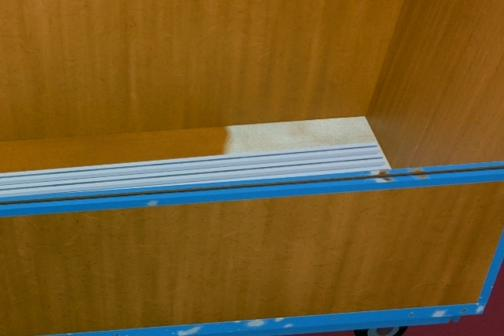

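move:
  base: {"turn_rad_s":-0.7,"for_s":2.243}

move:
  base: {"x_m_s":0.4,"for_s":1.1}

move:
  base: {"turn_rad_s":0.7,"for_s":2.28}
  joints: {"head_pan_rad":0.2,"head_tilt_rad":0.7}

move:
  target: {"side":"left","x":0.3,"y":0.42,"z":1.08,"quat_wxyz":[0.5,0.5,-0.5,0.5]}
  min_time_s: 2
  cameras: ["head_camera","left_wrist_camera"]

Scene clock: 142.60 s.
Joint torques (N m): left_arm=[-24.43 1.71 0.91 -22.9 -0.41 -9.66 -0.49] | right_arm=[0.82 -0.48 -0.38 0.6 -0.13 -0.22 -0.06]
External joint torques (N m): left_arm=[-11.6 0.08 0.74 -12.06 -0.44 -7.67 -0.43] | right_arm=[0.31 0.58 -0.27 0.68 -0.16 0.09 -0.07]
Wrist force (N): left_arm=[-27.2 1.4 -2.2] | right_arm=[-1.8 1.5 -4.9]
Wrist torque (N m): left_arm=[-0.16 1.85 0.40] | right_arm=[-0.13 -0.04 -0.07]
Wrist force, peak (N): left_arm=[-28.6 1.7 -2.2] | right_arm=[-1.6 1.4 -5.8]
move: done
base_odometry: x=-0.111 y=-0.386 heading=-1.565
lidar_m: 2.98 2.48 0.95 0.88 0.92 1.97 4.00 1.31 0.93 0.89 0.89 1.19
base_status: done (sent for 2.23 of 2.23 s)
joint_positions: torso_squat_rad=+0.300 torso_shift_rad=+0.000 torso_pitch_rad=+0.151 torso_yaw_rad=+0.000 left_shoulder_pitch_rad=-0.234 left_shoulder_roll_rad=+0.025 left_shoulder_yaw_rad=+0.090 left_elbow_rad=-1.688 left_forearm_roll_rad=+0.056 left_wrist_pitch_rad=+0.192 left_hand_roll_rad=-0.039 left_gripper_m=+0.074 right_shoulder_pitch_rad=-0.040 right_shoulder_roll_rad=-0.021 right_shoulder_yaw_rad=-0.018 right_elbow_rad=-0.235 right_forearm_roll_rad=+0.049 right_wrist_pitch_rad=-0.014 right_hand_roll_rad=+0.035 right_gripper_m=+0.099 head_pan_rad=-0.050 head_tilt_rad=+0.720
joint_status: not commanded
wheel_motors_off: 0
motor_effort: left_wheel=+19(54) right_wheel=+4(47)
chest: x=-0.1812 y=+0.0002 z=+1.2552 quat_wxyz=(+0.997, +0.000, +0.075, +0.000) (m; base frame)
left_hand: x=+0.3692 y=+0.2277 z=+1.0778 quat_wxyz=(+0.708, +0.000, -0.706, +0.000) (m; base frame)
right_hand: x=-0.1380 y=-0.2360 z=+0.5705 quat_wxyz=(+0.997, -0.013, -0.067, +0.042) (m; base frame)
pictures: none

Scene clock: 145.07 s.
Joint torques (N m): left_arm=[-23.9 1.51 0.67 -22.62 -0.4 -9.7 -0.47] | right_arm=[0.97 -0.41 -0.71 0.62 -0.17 -0.31 0.06]
External joint torques (N m): left_arm=[-11.08 -0.12 0.49 -11.78 -0.43 -7.7 -0.41] | right_arm=[0.46 0.65 -0.6 0.7 -0.2 0.01 0.05]
Wrist force (N): left_arm=[-27.9 0.9 -1.9] | right_arm=[-1.6 1.4 -5.2]
Wrist torque (N m): left_arm=[-0.16 1.82 0.46] | right_arm=[-0.12 -0.04 -0.10]
Wrist force, peak (N): left_arm=[-29.3 1.4 -0.9] | right_arm=[-2.1 1.6 -5.7]
move: done
base_odometry: x=-0.108 y=-0.826 heading=-1.565
lidar_m: 2.93 2.47 0.96 0.91 0.92 1.27 3.96 1.28 0.92 0.87 0.87 1.17
base_status: done (sent for 1.1 of 1.1 s)
joint_positions: torso_squat_rad=+0.300 torso_shift_rad=+0.000 torso_pitch_rad=+0.151 torso_yaw_rad=+0.000 left_shoulder_pitch_rad=-0.234 left_shoulder_roll_rad=+0.025 left_shoulder_yaw_rad=+0.090 left_elbow_rad=-1.688 left_forearm_roll_rad=+0.056 left_wrist_pitch_rad=+0.192 left_hand_roll_rad=-0.039 left_gripper_m=+0.074 right_shoulder_pitch_rad=-0.040 right_shoulder_roll_rad=-0.021 right_shoulder_yaw_rad=-0.018 right_elbow_rad=-0.235 right_forearm_roll_rad=+0.049 right_wrist_pitch_rad=-0.014 right_hand_roll_rad=+0.035 right_gripper_m=+0.099 head_pan_rad=-0.050 head_tilt_rad=+0.720
joint_status: not commanded
wheel_motors_off: 0
motor_effort: left_wheel=-7(47) right_wheel=+9(43)
chest: x=-0.1812 y=+0.0002 z=+1.2552 quat_wxyz=(+0.997, +0.000, +0.075, +0.000) (m; base frame)
left_hand: x=+0.3692 y=+0.2277 z=+1.0779 quat_wxyz=(+0.708, +0.000, -0.706, +0.000) (m; base frame)
right_hand: x=-0.1380 y=-0.2360 z=+0.5705 quat_wxyz=(+0.997, -0.013, -0.067, +0.042) (m; base frame)
pictures: none

Scene clock: 149.10 s.
Joint torques (N m): left_arm=[-23.75 1.78 1.54 -22.89 -0.4 -9.75 -0.54] | right_arm=[1.13 -0.62 -0.71 0.52 -0.1 -0.3 -0.06]
External joint torques (N m): left_arm=[-10.93 0.14 1.36 -12.05 -0.43 -7.76 -0.49] | right_arm=[0.62 0.43 -0.6 0.6 -0.12 0.02 -0.07]
Wrist force (N): left_arm=[-27.5 1.5 -2.8] | right_arm=[-1.8 1.1 -5.4]
Wrist torque (N m): left_arm=[-0.37 1.79 0.42] | right_arm=[-0.10 -0.08 -0.08]
Wrist force, peak (N): left_arm=[-28.4 2.5 -2.8] | right_arm=[-2.2 1.2 -5.6]
move: done
base_odometry: x=-0.108 y=-0.826 heading=+0.021
lidar_m: 0.90 0.96 1.65 3.54 1.23 0.89 0.86 0.89 1.22 3.23 2.42 0.96
base_status: done (sent for 2.27 of 2.27 s)
joint_positions: torso_squat_rad=+0.300 torso_shift_rad=+0.000 torso_pitch_rad=+0.151 torso_yaw_rad=+0.000 left_shoulder_pitch_rad=-0.234 left_shoulder_roll_rad=+0.025 left_shoulder_yaw_rad=+0.090 left_elbow_rad=-1.688 left_forearm_roll_rad=+0.056 left_wrist_pitch_rad=+0.192 left_hand_roll_rad=-0.039 left_gripper_m=+0.074 right_shoulder_pitch_rad=-0.040 right_shoulder_roll_rad=-0.021 right_shoulder_yaw_rad=-0.018 right_elbow_rad=-0.235 right_forearm_roll_rad=+0.049 right_wrist_pitch_rad=-0.014 right_hand_roll_rad=+0.035 right_gripper_m=+0.099 head_pan_rad=+0.200 head_tilt_rad=+0.700
joint_status: all done
wheel_motors_off: 0
motor_effort: left_wheel=+2(42) right_wheel=+20(42)
chest: x=-0.1812 y=+0.0002 z=+1.2552 quat_wxyz=(+0.997, +0.000, +0.075, +0.000) (m; base frame)
left_hand: x=+0.3692 y=+0.2277 z=+1.0779 quat_wxyz=(+0.708, +0.000, -0.706, +0.000) (m; base frame)
right_hand: x=-0.1380 y=-0.2360 z=+0.5705 quat_wxyz=(+0.997, -0.013, -0.067, +0.042) (m; base frame)
pictures: none

Scene clock: 151.43 s.
Joint torques (N m): left_arm=[-28.04 11.94 -6.01 -11.58 -9.07 2.17 -0.27] | right_arm=[1.18 -0.82 -0.71 0.45 -0.1 -0.24 0]
External joint torques (N m): left_arm=[-6.58 4.78 -4.26 -3.54 -7.17 1.58 -0.22] | right_arm=[0.68 0.24 -0.6 0.53 -0.13 0.08 -0.01]
Wrist force (N): left_arm=[-28.3 0.6 -2.6] | right_arm=[-1.9 0.8 -5.5]
Wrist torque (N m): left_arm=[-0.24 1.82 0.33] | right_arm=[-0.06 -0.06 -0.07]
Wrist force, peak (N): left_arm=[-27.0 -1.9 -22.0] | right_arm=[-1.8 1.3 -5.6]
move: done
base_odometry: x=-0.108 y=-0.826 heading=+0.020
lidar_m: 0.92 0.94 1.65 3.54 1.24 0.89 0.85 0.90 1.22 3.23 2.41 0.96
base_status: not commanded
joint_positions: torso_squat_rad=+0.300 torso_shift_rad=+0.000 torso_pitch_rad=+0.151 torso_yaw_rad=+0.000 left_shoulder_pitch_rad=-1.054 left_shoulder_roll_rad=+0.109 left_shoulder_yaw_rad=+0.300 left_elbow_rad=-0.445 left_forearm_roll_rad=-1.590 left_wrist_pitch_rad=+1.619 left_hand_roll_rad=+1.836 left_gripper_m=+0.074 right_shoulder_pitch_rad=-0.040 right_shoulder_roll_rad=-0.021 right_shoulder_yaw_rad=-0.018 right_elbow_rad=-0.235 right_forearm_roll_rad=+0.049 right_wrist_pitch_rad=-0.014 right_hand_roll_rad=+0.035 right_gripper_m=+0.099 head_pan_rad=+0.200 head_tilt_rad=+0.700
joint_status: all done
wheel_motors_off: 0
motor_effort: left_wheel=+3(4) right_wheel=+20(21)
chest: x=-0.1813 y=+0.0003 z=+1.2552 quat_wxyz=(+0.997, +0.000, +0.075, +0.000) (m; base frame)
left_hand: x=+0.2987 y=+0.4198 z=+1.0783 quat_wxyz=(+0.504, +0.498, -0.499, +0.500) (m; base frame)
left_hand_status: reached (checked arc, planned for 2.0 s): 2 mm and 0.5 deg off.
right_hand: x=-0.1379 y=-0.2360 z=+0.5706 quat_wxyz=(+0.997, -0.013, -0.067, +0.042) (m; base frame)
pictures: head_camera, left_wrist_camera
camera_calibration:
head_camera: T_world_to_cam=[[0.190328, -0.979865, -0.0603256, 0.111576], [-0.706207, -0.0939697, -0.701741, 0.97746], [0.681943, 0.176163, -0.709873, 1.06244], [0, 0, 0, 1]] pos_world=[-0.055473, 0.0140178, 1.44685]
left_wrist_camera: T_world_to_cam=[[-0.0235617, 0.0153866, 0.999604, -1.07783], [0.885637, -0.463533, 0.0280104, -0.0711086], [0.46378, 0.885946, -0.00270532, -0.435036], [0, 0, 0, 1]] pos_world=[0.239342, 0.369041, 1.07821]

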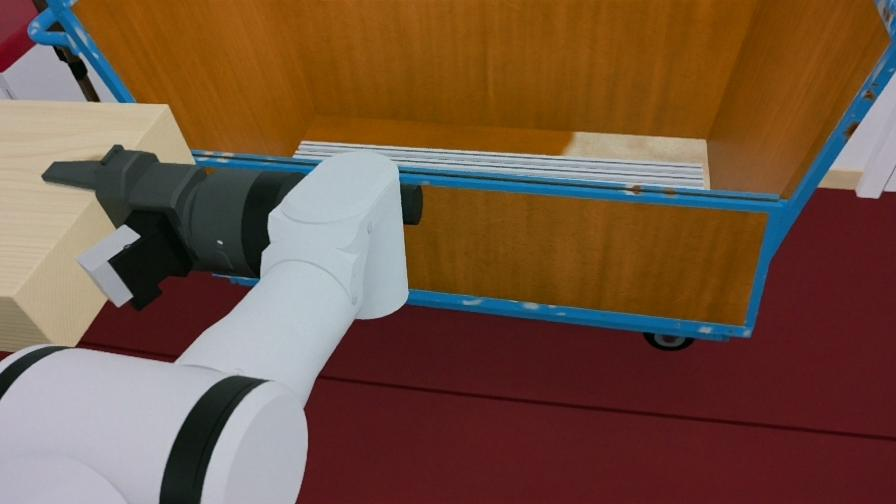

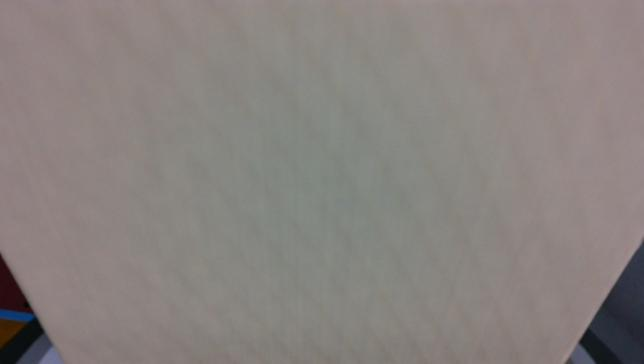

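move:
  base: {"x_m_s":0.3,"for_s":1.4}
  joints: {"head_pan_rad":0.0,"head_tilt_rad":1.0}

move:
  joints: {"torso_pitch_rad":0.45,"head_pan_rad":0.2}
  min_time_s: 1.5
  cameras: ["head_camera"]

Scene clock: 156.83 s.
Joint torques (N m): left_arm=[-28.24 11.71 -6.01 -12.02 -9.22 2.34 -0.18] | right_arm=[1.14 -0.57 -0.66 0.39 -0.13 -0.26 -0.13]
External joint torques (N m): left_arm=[-6.74 4.56 -4.23 -3.98 -7.29 1.81 -0.13] | right_arm=[0.63 0.49 -0.54 0.48 -0.16 0.05 -0.14]
Wrist force (N): left_arm=[-27.7 1.1 -2.1] | right_arm=[-1.3 1.4 -5.4]
Wrist torque (N m): left_arm=[-0.27 1.79 0.32] | right_arm=[-0.11 -0.01 -0.12]
Wrist force, peak (N): left_arm=[-28.7 -1.2 -3.1] | right_arm=[-1.2 0.7 -6.2]
move: done
base_odometry: x=+0.312 y=-0.817 heading=+0.021
lidar_m: 0.48 0.51 0.71 4.85 1.84 1.32 1.27 1.32 1.81 4.80 1.83 0.51
base_status: done (sent for 1.4 of 1.4 s)
joint_positions: torso_squat_rad=+0.300 torso_shift_rad=+0.000 torso_pitch_rad=+0.151 torso_yaw_rad=+0.000 left_shoulder_pitch_rad=-1.054 left_shoulder_roll_rad=+0.109 left_shoulder_yaw_rad=+0.301 left_elbow_rad=-0.445 left_forearm_roll_rad=-1.590 left_wrist_pitch_rad=+1.619 left_hand_roll_rad=+1.836 left_gripper_m=+0.074 right_shoulder_pitch_rad=-0.040 right_shoulder_roll_rad=-0.021 right_shoulder_yaw_rad=-0.018 right_elbow_rad=-0.235 right_forearm_roll_rad=+0.049 right_wrist_pitch_rad=-0.014 right_hand_roll_rad=+0.035 right_gripper_m=+0.099 head_pan_rad=+0.000 head_tilt_rad=+1.000
joint_status: all done
wheel_motors_off: 0
motor_effort: left_wheel=+9(43) right_wheel=-8(49)
chest: x=-0.1813 y=+0.0004 z=+1.2552 quat_wxyz=(+0.997, +0.000, +0.075, +0.000) (m; base frame)
left_hand: x=+0.2987 y=+0.4198 z=+1.0782 quat_wxyz=(+0.504, +0.498, -0.499, +0.500) (m; base frame)
right_hand: x=-0.1379 y=-0.2360 z=+0.5706 quat_wxyz=(+0.997, -0.013, -0.067, +0.042) (m; base frame)
pictures: none

Scene clock: 158.63 s.
Joint torques (N m): left_arm=[-22.57 10.87 -5.74 -10.55 -8.34 4.72 -0.2] | right_arm=[9.02 -0.23 -0.77 3.53 -0.26 0.3 -0.1]
External joint torques (N m): left_arm=[-6.09 5.17 -4.4 -3.92 -6.66 3.64 -0.15] | right_arm=[0.5 0.64 -0.53 0.57 -0.21 0.04 -0.09]
Wrist force (N): left_arm=[-26.2 -6.3 -1.6] | right_arm=[-0.4 0.7 -5.4]
Wrist torque (N m): left_arm=[-0.79 1.74 0.29] | right_arm=[-0.05 0.00 -0.06]
Wrist force, peak (N): left_arm=[-27.9 -6.7 -2.9] | right_arm=[-1.4 1.4 -5.8]
move: done
base_odometry: x=+0.312 y=-0.817 heading=+0.021
lidar_m: 0.49 0.52 0.69 4.85 1.84 1.32 1.27 1.34 1.80 4.80 1.83 0.51
base_status: not commanded
joint_positions: torso_squat_rad=+0.300 torso_shift_rad=+0.000 torso_pitch_rad=+0.451 torso_yaw_rad=+0.000 left_shoulder_pitch_rad=-1.054 left_shoulder_roll_rad=+0.109 left_shoulder_yaw_rad=+0.301 left_elbow_rad=-0.445 left_forearm_roll_rad=-1.590 left_wrist_pitch_rad=+1.618 left_hand_roll_rad=+1.836 left_gripper_m=+0.074 right_shoulder_pitch_rad=-0.040 right_shoulder_roll_rad=-0.021 right_shoulder_yaw_rad=-0.018 right_elbow_rad=-0.235 right_forearm_roll_rad=+0.049 right_wrist_pitch_rad=-0.014 right_hand_roll_rad=+0.035 right_gripper_m=+0.099 head_pan_rad=+0.200 head_tilt_rad=+1.000
joint_status: all done
wheel_motors_off: 0
motor_effort: left_wheel=+9(10) right_wheel=-7(10)
chest: x=-0.0930 y=+0.0004 z=+1.2278 quat_wxyz=(+0.975, +0.000, +0.223, +0.000) (m; base frame)
left_hand: x=+0.3136 y=+0.4197 z=+0.9169 quat_wxyz=(+0.573, +0.567, -0.418, +0.419) (m; base frame)
right_hand: x=-0.2539 y=-0.2360 z=+0.5609 quat_wxyz=(+0.996, -0.007, +0.082, +0.043) (m; base frame)
pictures: head_camera
camera_calibration:
head_camera: T_world_to_cam=[[0.156444, -0.981744, -0.108185, 0.148553], [-0.974196, -0.135337, -0.180629, 0.317843], [0.16269, 0.133651, -0.977583, 1.30979], [0, 0, 0, 1]] pos_world=[0.0733118, 0.0138013, 1.35391]

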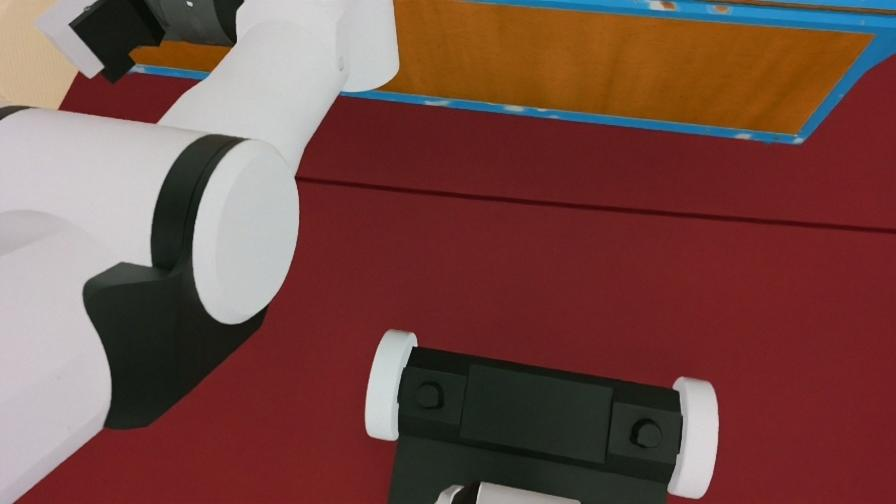

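move:
  joints: {"head_pan_rad":-0.1,"head_tilt_rad":0.5}
  min_time_s: 0.4
  cameras: ["head_camera"]

Scene clock: 160.53 s.
Joint torques (N m): left_arm=[-22 10.89 -5.92 -10.47 -8.43 4.79 -0.32] | right_arm=[8.97 -0.35 -0.85 3.57 -0.18 0.31 -0.05]
External joint torques (N m): left_arm=[-5.52 5.2 -4.57 -3.85 -6.75 3.72 -0.27] | right_arm=[0.44 0.52 -0.61 0.61 -0.13 0.05 -0.04]
Wrist force (N): left_arm=[-26.6 -6.2 -2.8] | right_arm=[0.2 0.9 -5.4]
Wrist torque (N m): left_arm=[-0.77 1.73 0.30] | right_arm=[-0.06 0.07 -0.11]
Wrist force, peak (N): left_arm=[-26.9 -7.3 -3.2] | right_arm=[0.2 0.9 -5.8]
move: done
base_odometry: x=+0.312 y=-0.817 heading=+0.021
lidar_m: 0.49 0.51 0.70 4.86 1.83 1.33 1.26 1.33 1.82 4.81 1.83 0.51
base_status: not commanded
joint_positions: torso_squat_rad=+0.300 torso_shift_rad=+0.000 torso_pitch_rad=+0.451 torso_yaw_rad=+0.000 left_shoulder_pitch_rad=-1.054 left_shoulder_roll_rad=+0.109 left_shoulder_yaw_rad=+0.301 left_elbow_rad=-0.445 left_forearm_roll_rad=-1.590 left_wrist_pitch_rad=+1.618 left_hand_roll_rad=+1.836 left_gripper_m=+0.074 right_shoulder_pitch_rad=-0.040 right_shoulder_roll_rad=-0.021 right_shoulder_yaw_rad=-0.018 right_elbow_rad=-0.235 right_forearm_roll_rad=+0.049 right_wrist_pitch_rad=-0.014 right_hand_roll_rad=+0.035 right_gripper_m=+0.099 head_pan_rad=-0.100 head_tilt_rad=+0.500
joint_status: all done
wheel_motors_off: 0
motor_effort: left_wheel=+9(9) right_wheel=-8(10)
chest: x=-0.0930 y=+0.0004 z=+1.2278 quat_wxyz=(+0.975, +0.000, +0.223, +0.000) (m; base frame)
left_hand: x=+0.3136 y=+0.4197 z=+0.9170 quat_wxyz=(+0.573, +0.567, -0.418, +0.419) (m; base frame)
right_hand: x=-0.2539 y=-0.2360 z=+0.5609 quat_wxyz=(+0.996, -0.007, +0.082, +0.043) (m; base frame)
pictures: head_camera
camera_calibration:
head_camera: T_world_to_cam=[[-0.0988184, -0.99501, 0.0138089, -0.0184119], [-0.774983, 0.0682472, -0.628286, 0.940907], [0.624208, -0.0727879, -0.77786, 1.02413], [0, 0, 0, 1]] pos_world=[0.0880997, -0.00799033, 1.38804]

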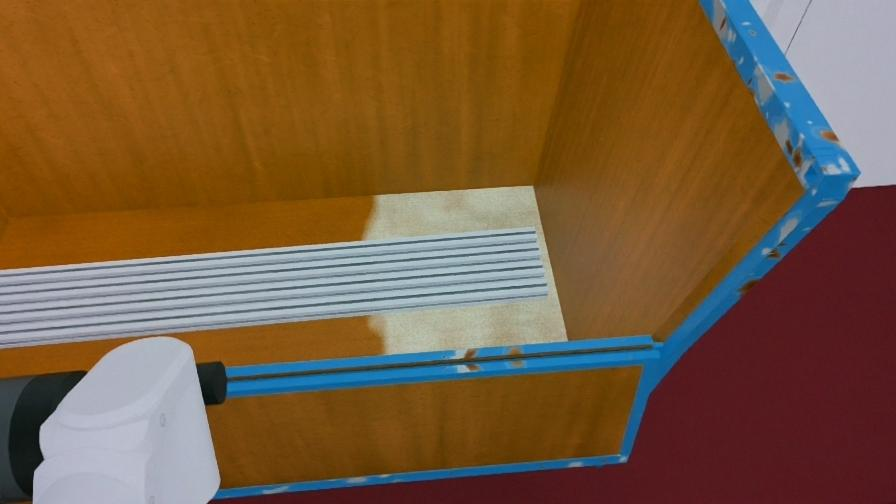

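move:
  target: {"side":"right","x":0.3,"y":-0.25,"z":0.9,"quat_wxyz":[1,0,0,0]}
  min_time_s: 1.2

move:
  base: {"x_m_s":0.2,"for_s":1.3}
  joints: {"head_pan_rad":0,"head_tilt_rad":0.8}
  cameras: ["head_camera","right_wrist_camera"]

Scene clock: 167.23 s.
Joint torques (N m): left_arm=[-21.54 10.79 -5.51 -10.56 -8.14 4.81 -0.3] | right_arm=[-13.06 -7.71 -3.72 -7.34 0.23 -0.03 0.1]
External joint torques (N m): left_arm=[-5.05 5.1 -4.17 -3.94 -6.46 3.74 -0.25] | right_arm=[0.52 0.49 0.66 0.03 0 0.02 0.1]
Wrist force (N): left_arm=[-26.0 -7.2 -3.1] | right_arm=[-0.8 0.8 -5.4]
Wrist torque (N m): left_arm=[-0.77 1.81 0.32] | right_arm=[-0.08 0.02 0.00]
Wrist force, peak (N): left_arm=[-27.3 -7.1 -3.5] | right_arm=[-0.5 1.2 -6.5]
move: done
base_odometry: x=+0.312 y=-0.817 heading=+0.021
lidar_m: 0.48 0.52 0.71 4.85 1.85 1.32 1.27 1.34 1.82 4.81 1.83 0.52
base_status: not commanded
joint_positions: torso_squat_rad=+0.300 torso_shift_rad=+0.000 torso_pitch_rad=+0.451 torso_yaw_rad=+0.000 left_shoulder_pitch_rad=-1.054 left_shoulder_roll_rad=+0.109 left_shoulder_yaw_rad=+0.300 left_elbow_rad=-0.445 left_forearm_roll_rad=-1.590 left_wrist_pitch_rad=+1.618 left_hand_roll_rad=+1.836 left_gripper_m=+0.074 right_shoulder_pitch_rad=-0.732 right_shoulder_roll_rad=-0.494 right_shoulder_yaw_rad=+0.031 right_elbow_rad=-1.709 right_forearm_roll_rad=-0.493 right_wrist_pitch_rad=+1.919 right_hand_roll_rad=-0.335 right_gripper_m=+0.099 head_pan_rad=-0.100 head_tilt_rad=+0.500
joint_status: all done
wheel_motors_off: 0
motor_effort: left_wheel=+8(9) right_wheel=-8(11)
chest: x=-0.0931 y=+0.0004 z=+1.2278 quat_wxyz=(+0.975, +0.000, +0.223, +0.000) (m; base frame)
left_hand: x=+0.3137 y=+0.4196 z=+0.9170 quat_wxyz=(+0.573, +0.567, -0.418, +0.419) (m; base frame)
right_hand: x=+0.2998 y=-0.2507 z=+0.9001 quat_wxyz=(+1.000, +0.000, -0.002, -0.001) (m; base frame)
right_hand_status: reached (checked arc, planned for 1.4 s): 1 mm and 0.3 deg off.
pictures: none

Scene clock: 169.40 s.
Joint torques (N m): left_arm=[-20.75 11.24 -5.46 -10.19 -8.1 5.08 -0.2] | right_arm=[-13.37 -8.11 -3.68 -7.8 0.29 0.13 0.02]
External joint torques (N m): left_arm=[-4.27 5.55 -4.12 -3.56 -6.42 4 -0.15] | right_arm=[0.2 0.09 0.71 -0.43 0.06 0.18 0.02]
Wrist force (N): left_arm=[-26.4 -5.3 -2.3] | right_arm=[-0.9 1.0 -5.1]
Wrist torque (N m): left_arm=[-0.80 1.75 0.35] | right_arm=[-0.09 -0.02 0.03]
Wrist force, peak (N): left_arm=[-28.2 -6.5 -2.2] | right_arm=[-0.6 1.3 -5.9]
move: done
base_odometry: x=+0.572 y=-0.811 heading=+0.022
lidar_m: 0.22 0.24 0.33 0.93 2.22 1.60 1.53 1.60 2.17 4.21 0.34 0.23
base_status: done (sent for 1.3 of 1.3 s)
joint_positions: torso_squat_rad=+0.300 torso_shift_rad=+0.000 torso_pitch_rad=+0.451 torso_yaw_rad=+0.000 left_shoulder_pitch_rad=-1.054 left_shoulder_roll_rad=+0.109 left_shoulder_yaw_rad=+0.300 left_elbow_rad=-0.445 left_forearm_roll_rad=-1.590 left_wrist_pitch_rad=+1.618 left_hand_roll_rad=+1.836 left_gripper_m=+0.074 right_shoulder_pitch_rad=-0.732 right_shoulder_roll_rad=-0.494 right_shoulder_yaw_rad=+0.031 right_elbow_rad=-1.709 right_forearm_roll_rad=-0.493 right_wrist_pitch_rad=+1.919 right_hand_roll_rad=-0.335 right_gripper_m=+0.099 head_pan_rad=+0.000 head_tilt_rad=+0.800
joint_status: all done
wheel_motors_off: 0
motor_effort: left_wheel=+6(32) right_wheel=-7(21)
chest: x=-0.0930 y=+0.0004 z=+1.2278 quat_wxyz=(+0.975, +0.000, +0.223, +0.000) (m; base frame)
left_hand: x=+0.3138 y=+0.4196 z=+0.9170 quat_wxyz=(+0.573, +0.567, -0.418, +0.419) (m; base frame)
right_hand: x=+0.2997 y=-0.2507 z=+0.9000 quat_wxyz=(+1.000, +0.000, -0.002, -0.001) (m; base frame)
pictures: head_camera, right_wrist_camera
camera_calibration:
head_camera: T_world_to_cam=[[-0.0176594, -0.999516, -0.025624, 0.0356086], [-0.929503, 0.0258543, -0.367907, 0.578982], [0.368391, 0.0173205, -0.92951, 1.23971], [0, 0, 0, 1]] pos_world=[0.0820977, -0.000850185, 1.36624]
right_wrist_camera: T_world_to_cam=[[-0.99917, -0.0273509, -0.0301772, 0.318547], [-0.0388792, 0.861231, 0.506724, -0.201358], [0.0121302, 0.507477, -0.86158, 0.971202], [0, 0, 0, 1]] pos_world=[0.298673, -0.310734, 0.948414]

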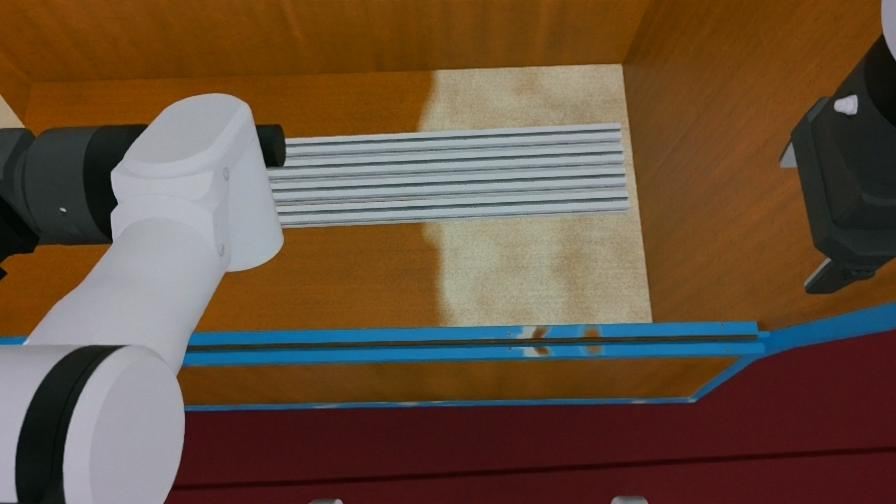

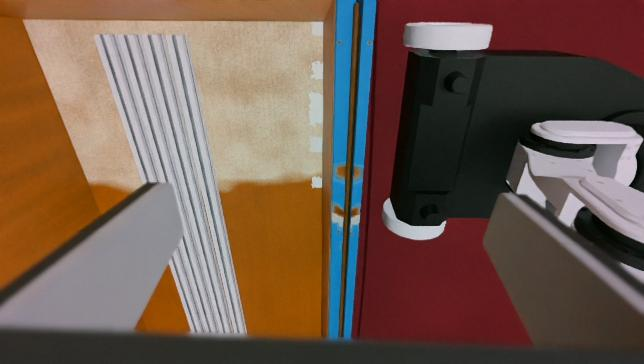

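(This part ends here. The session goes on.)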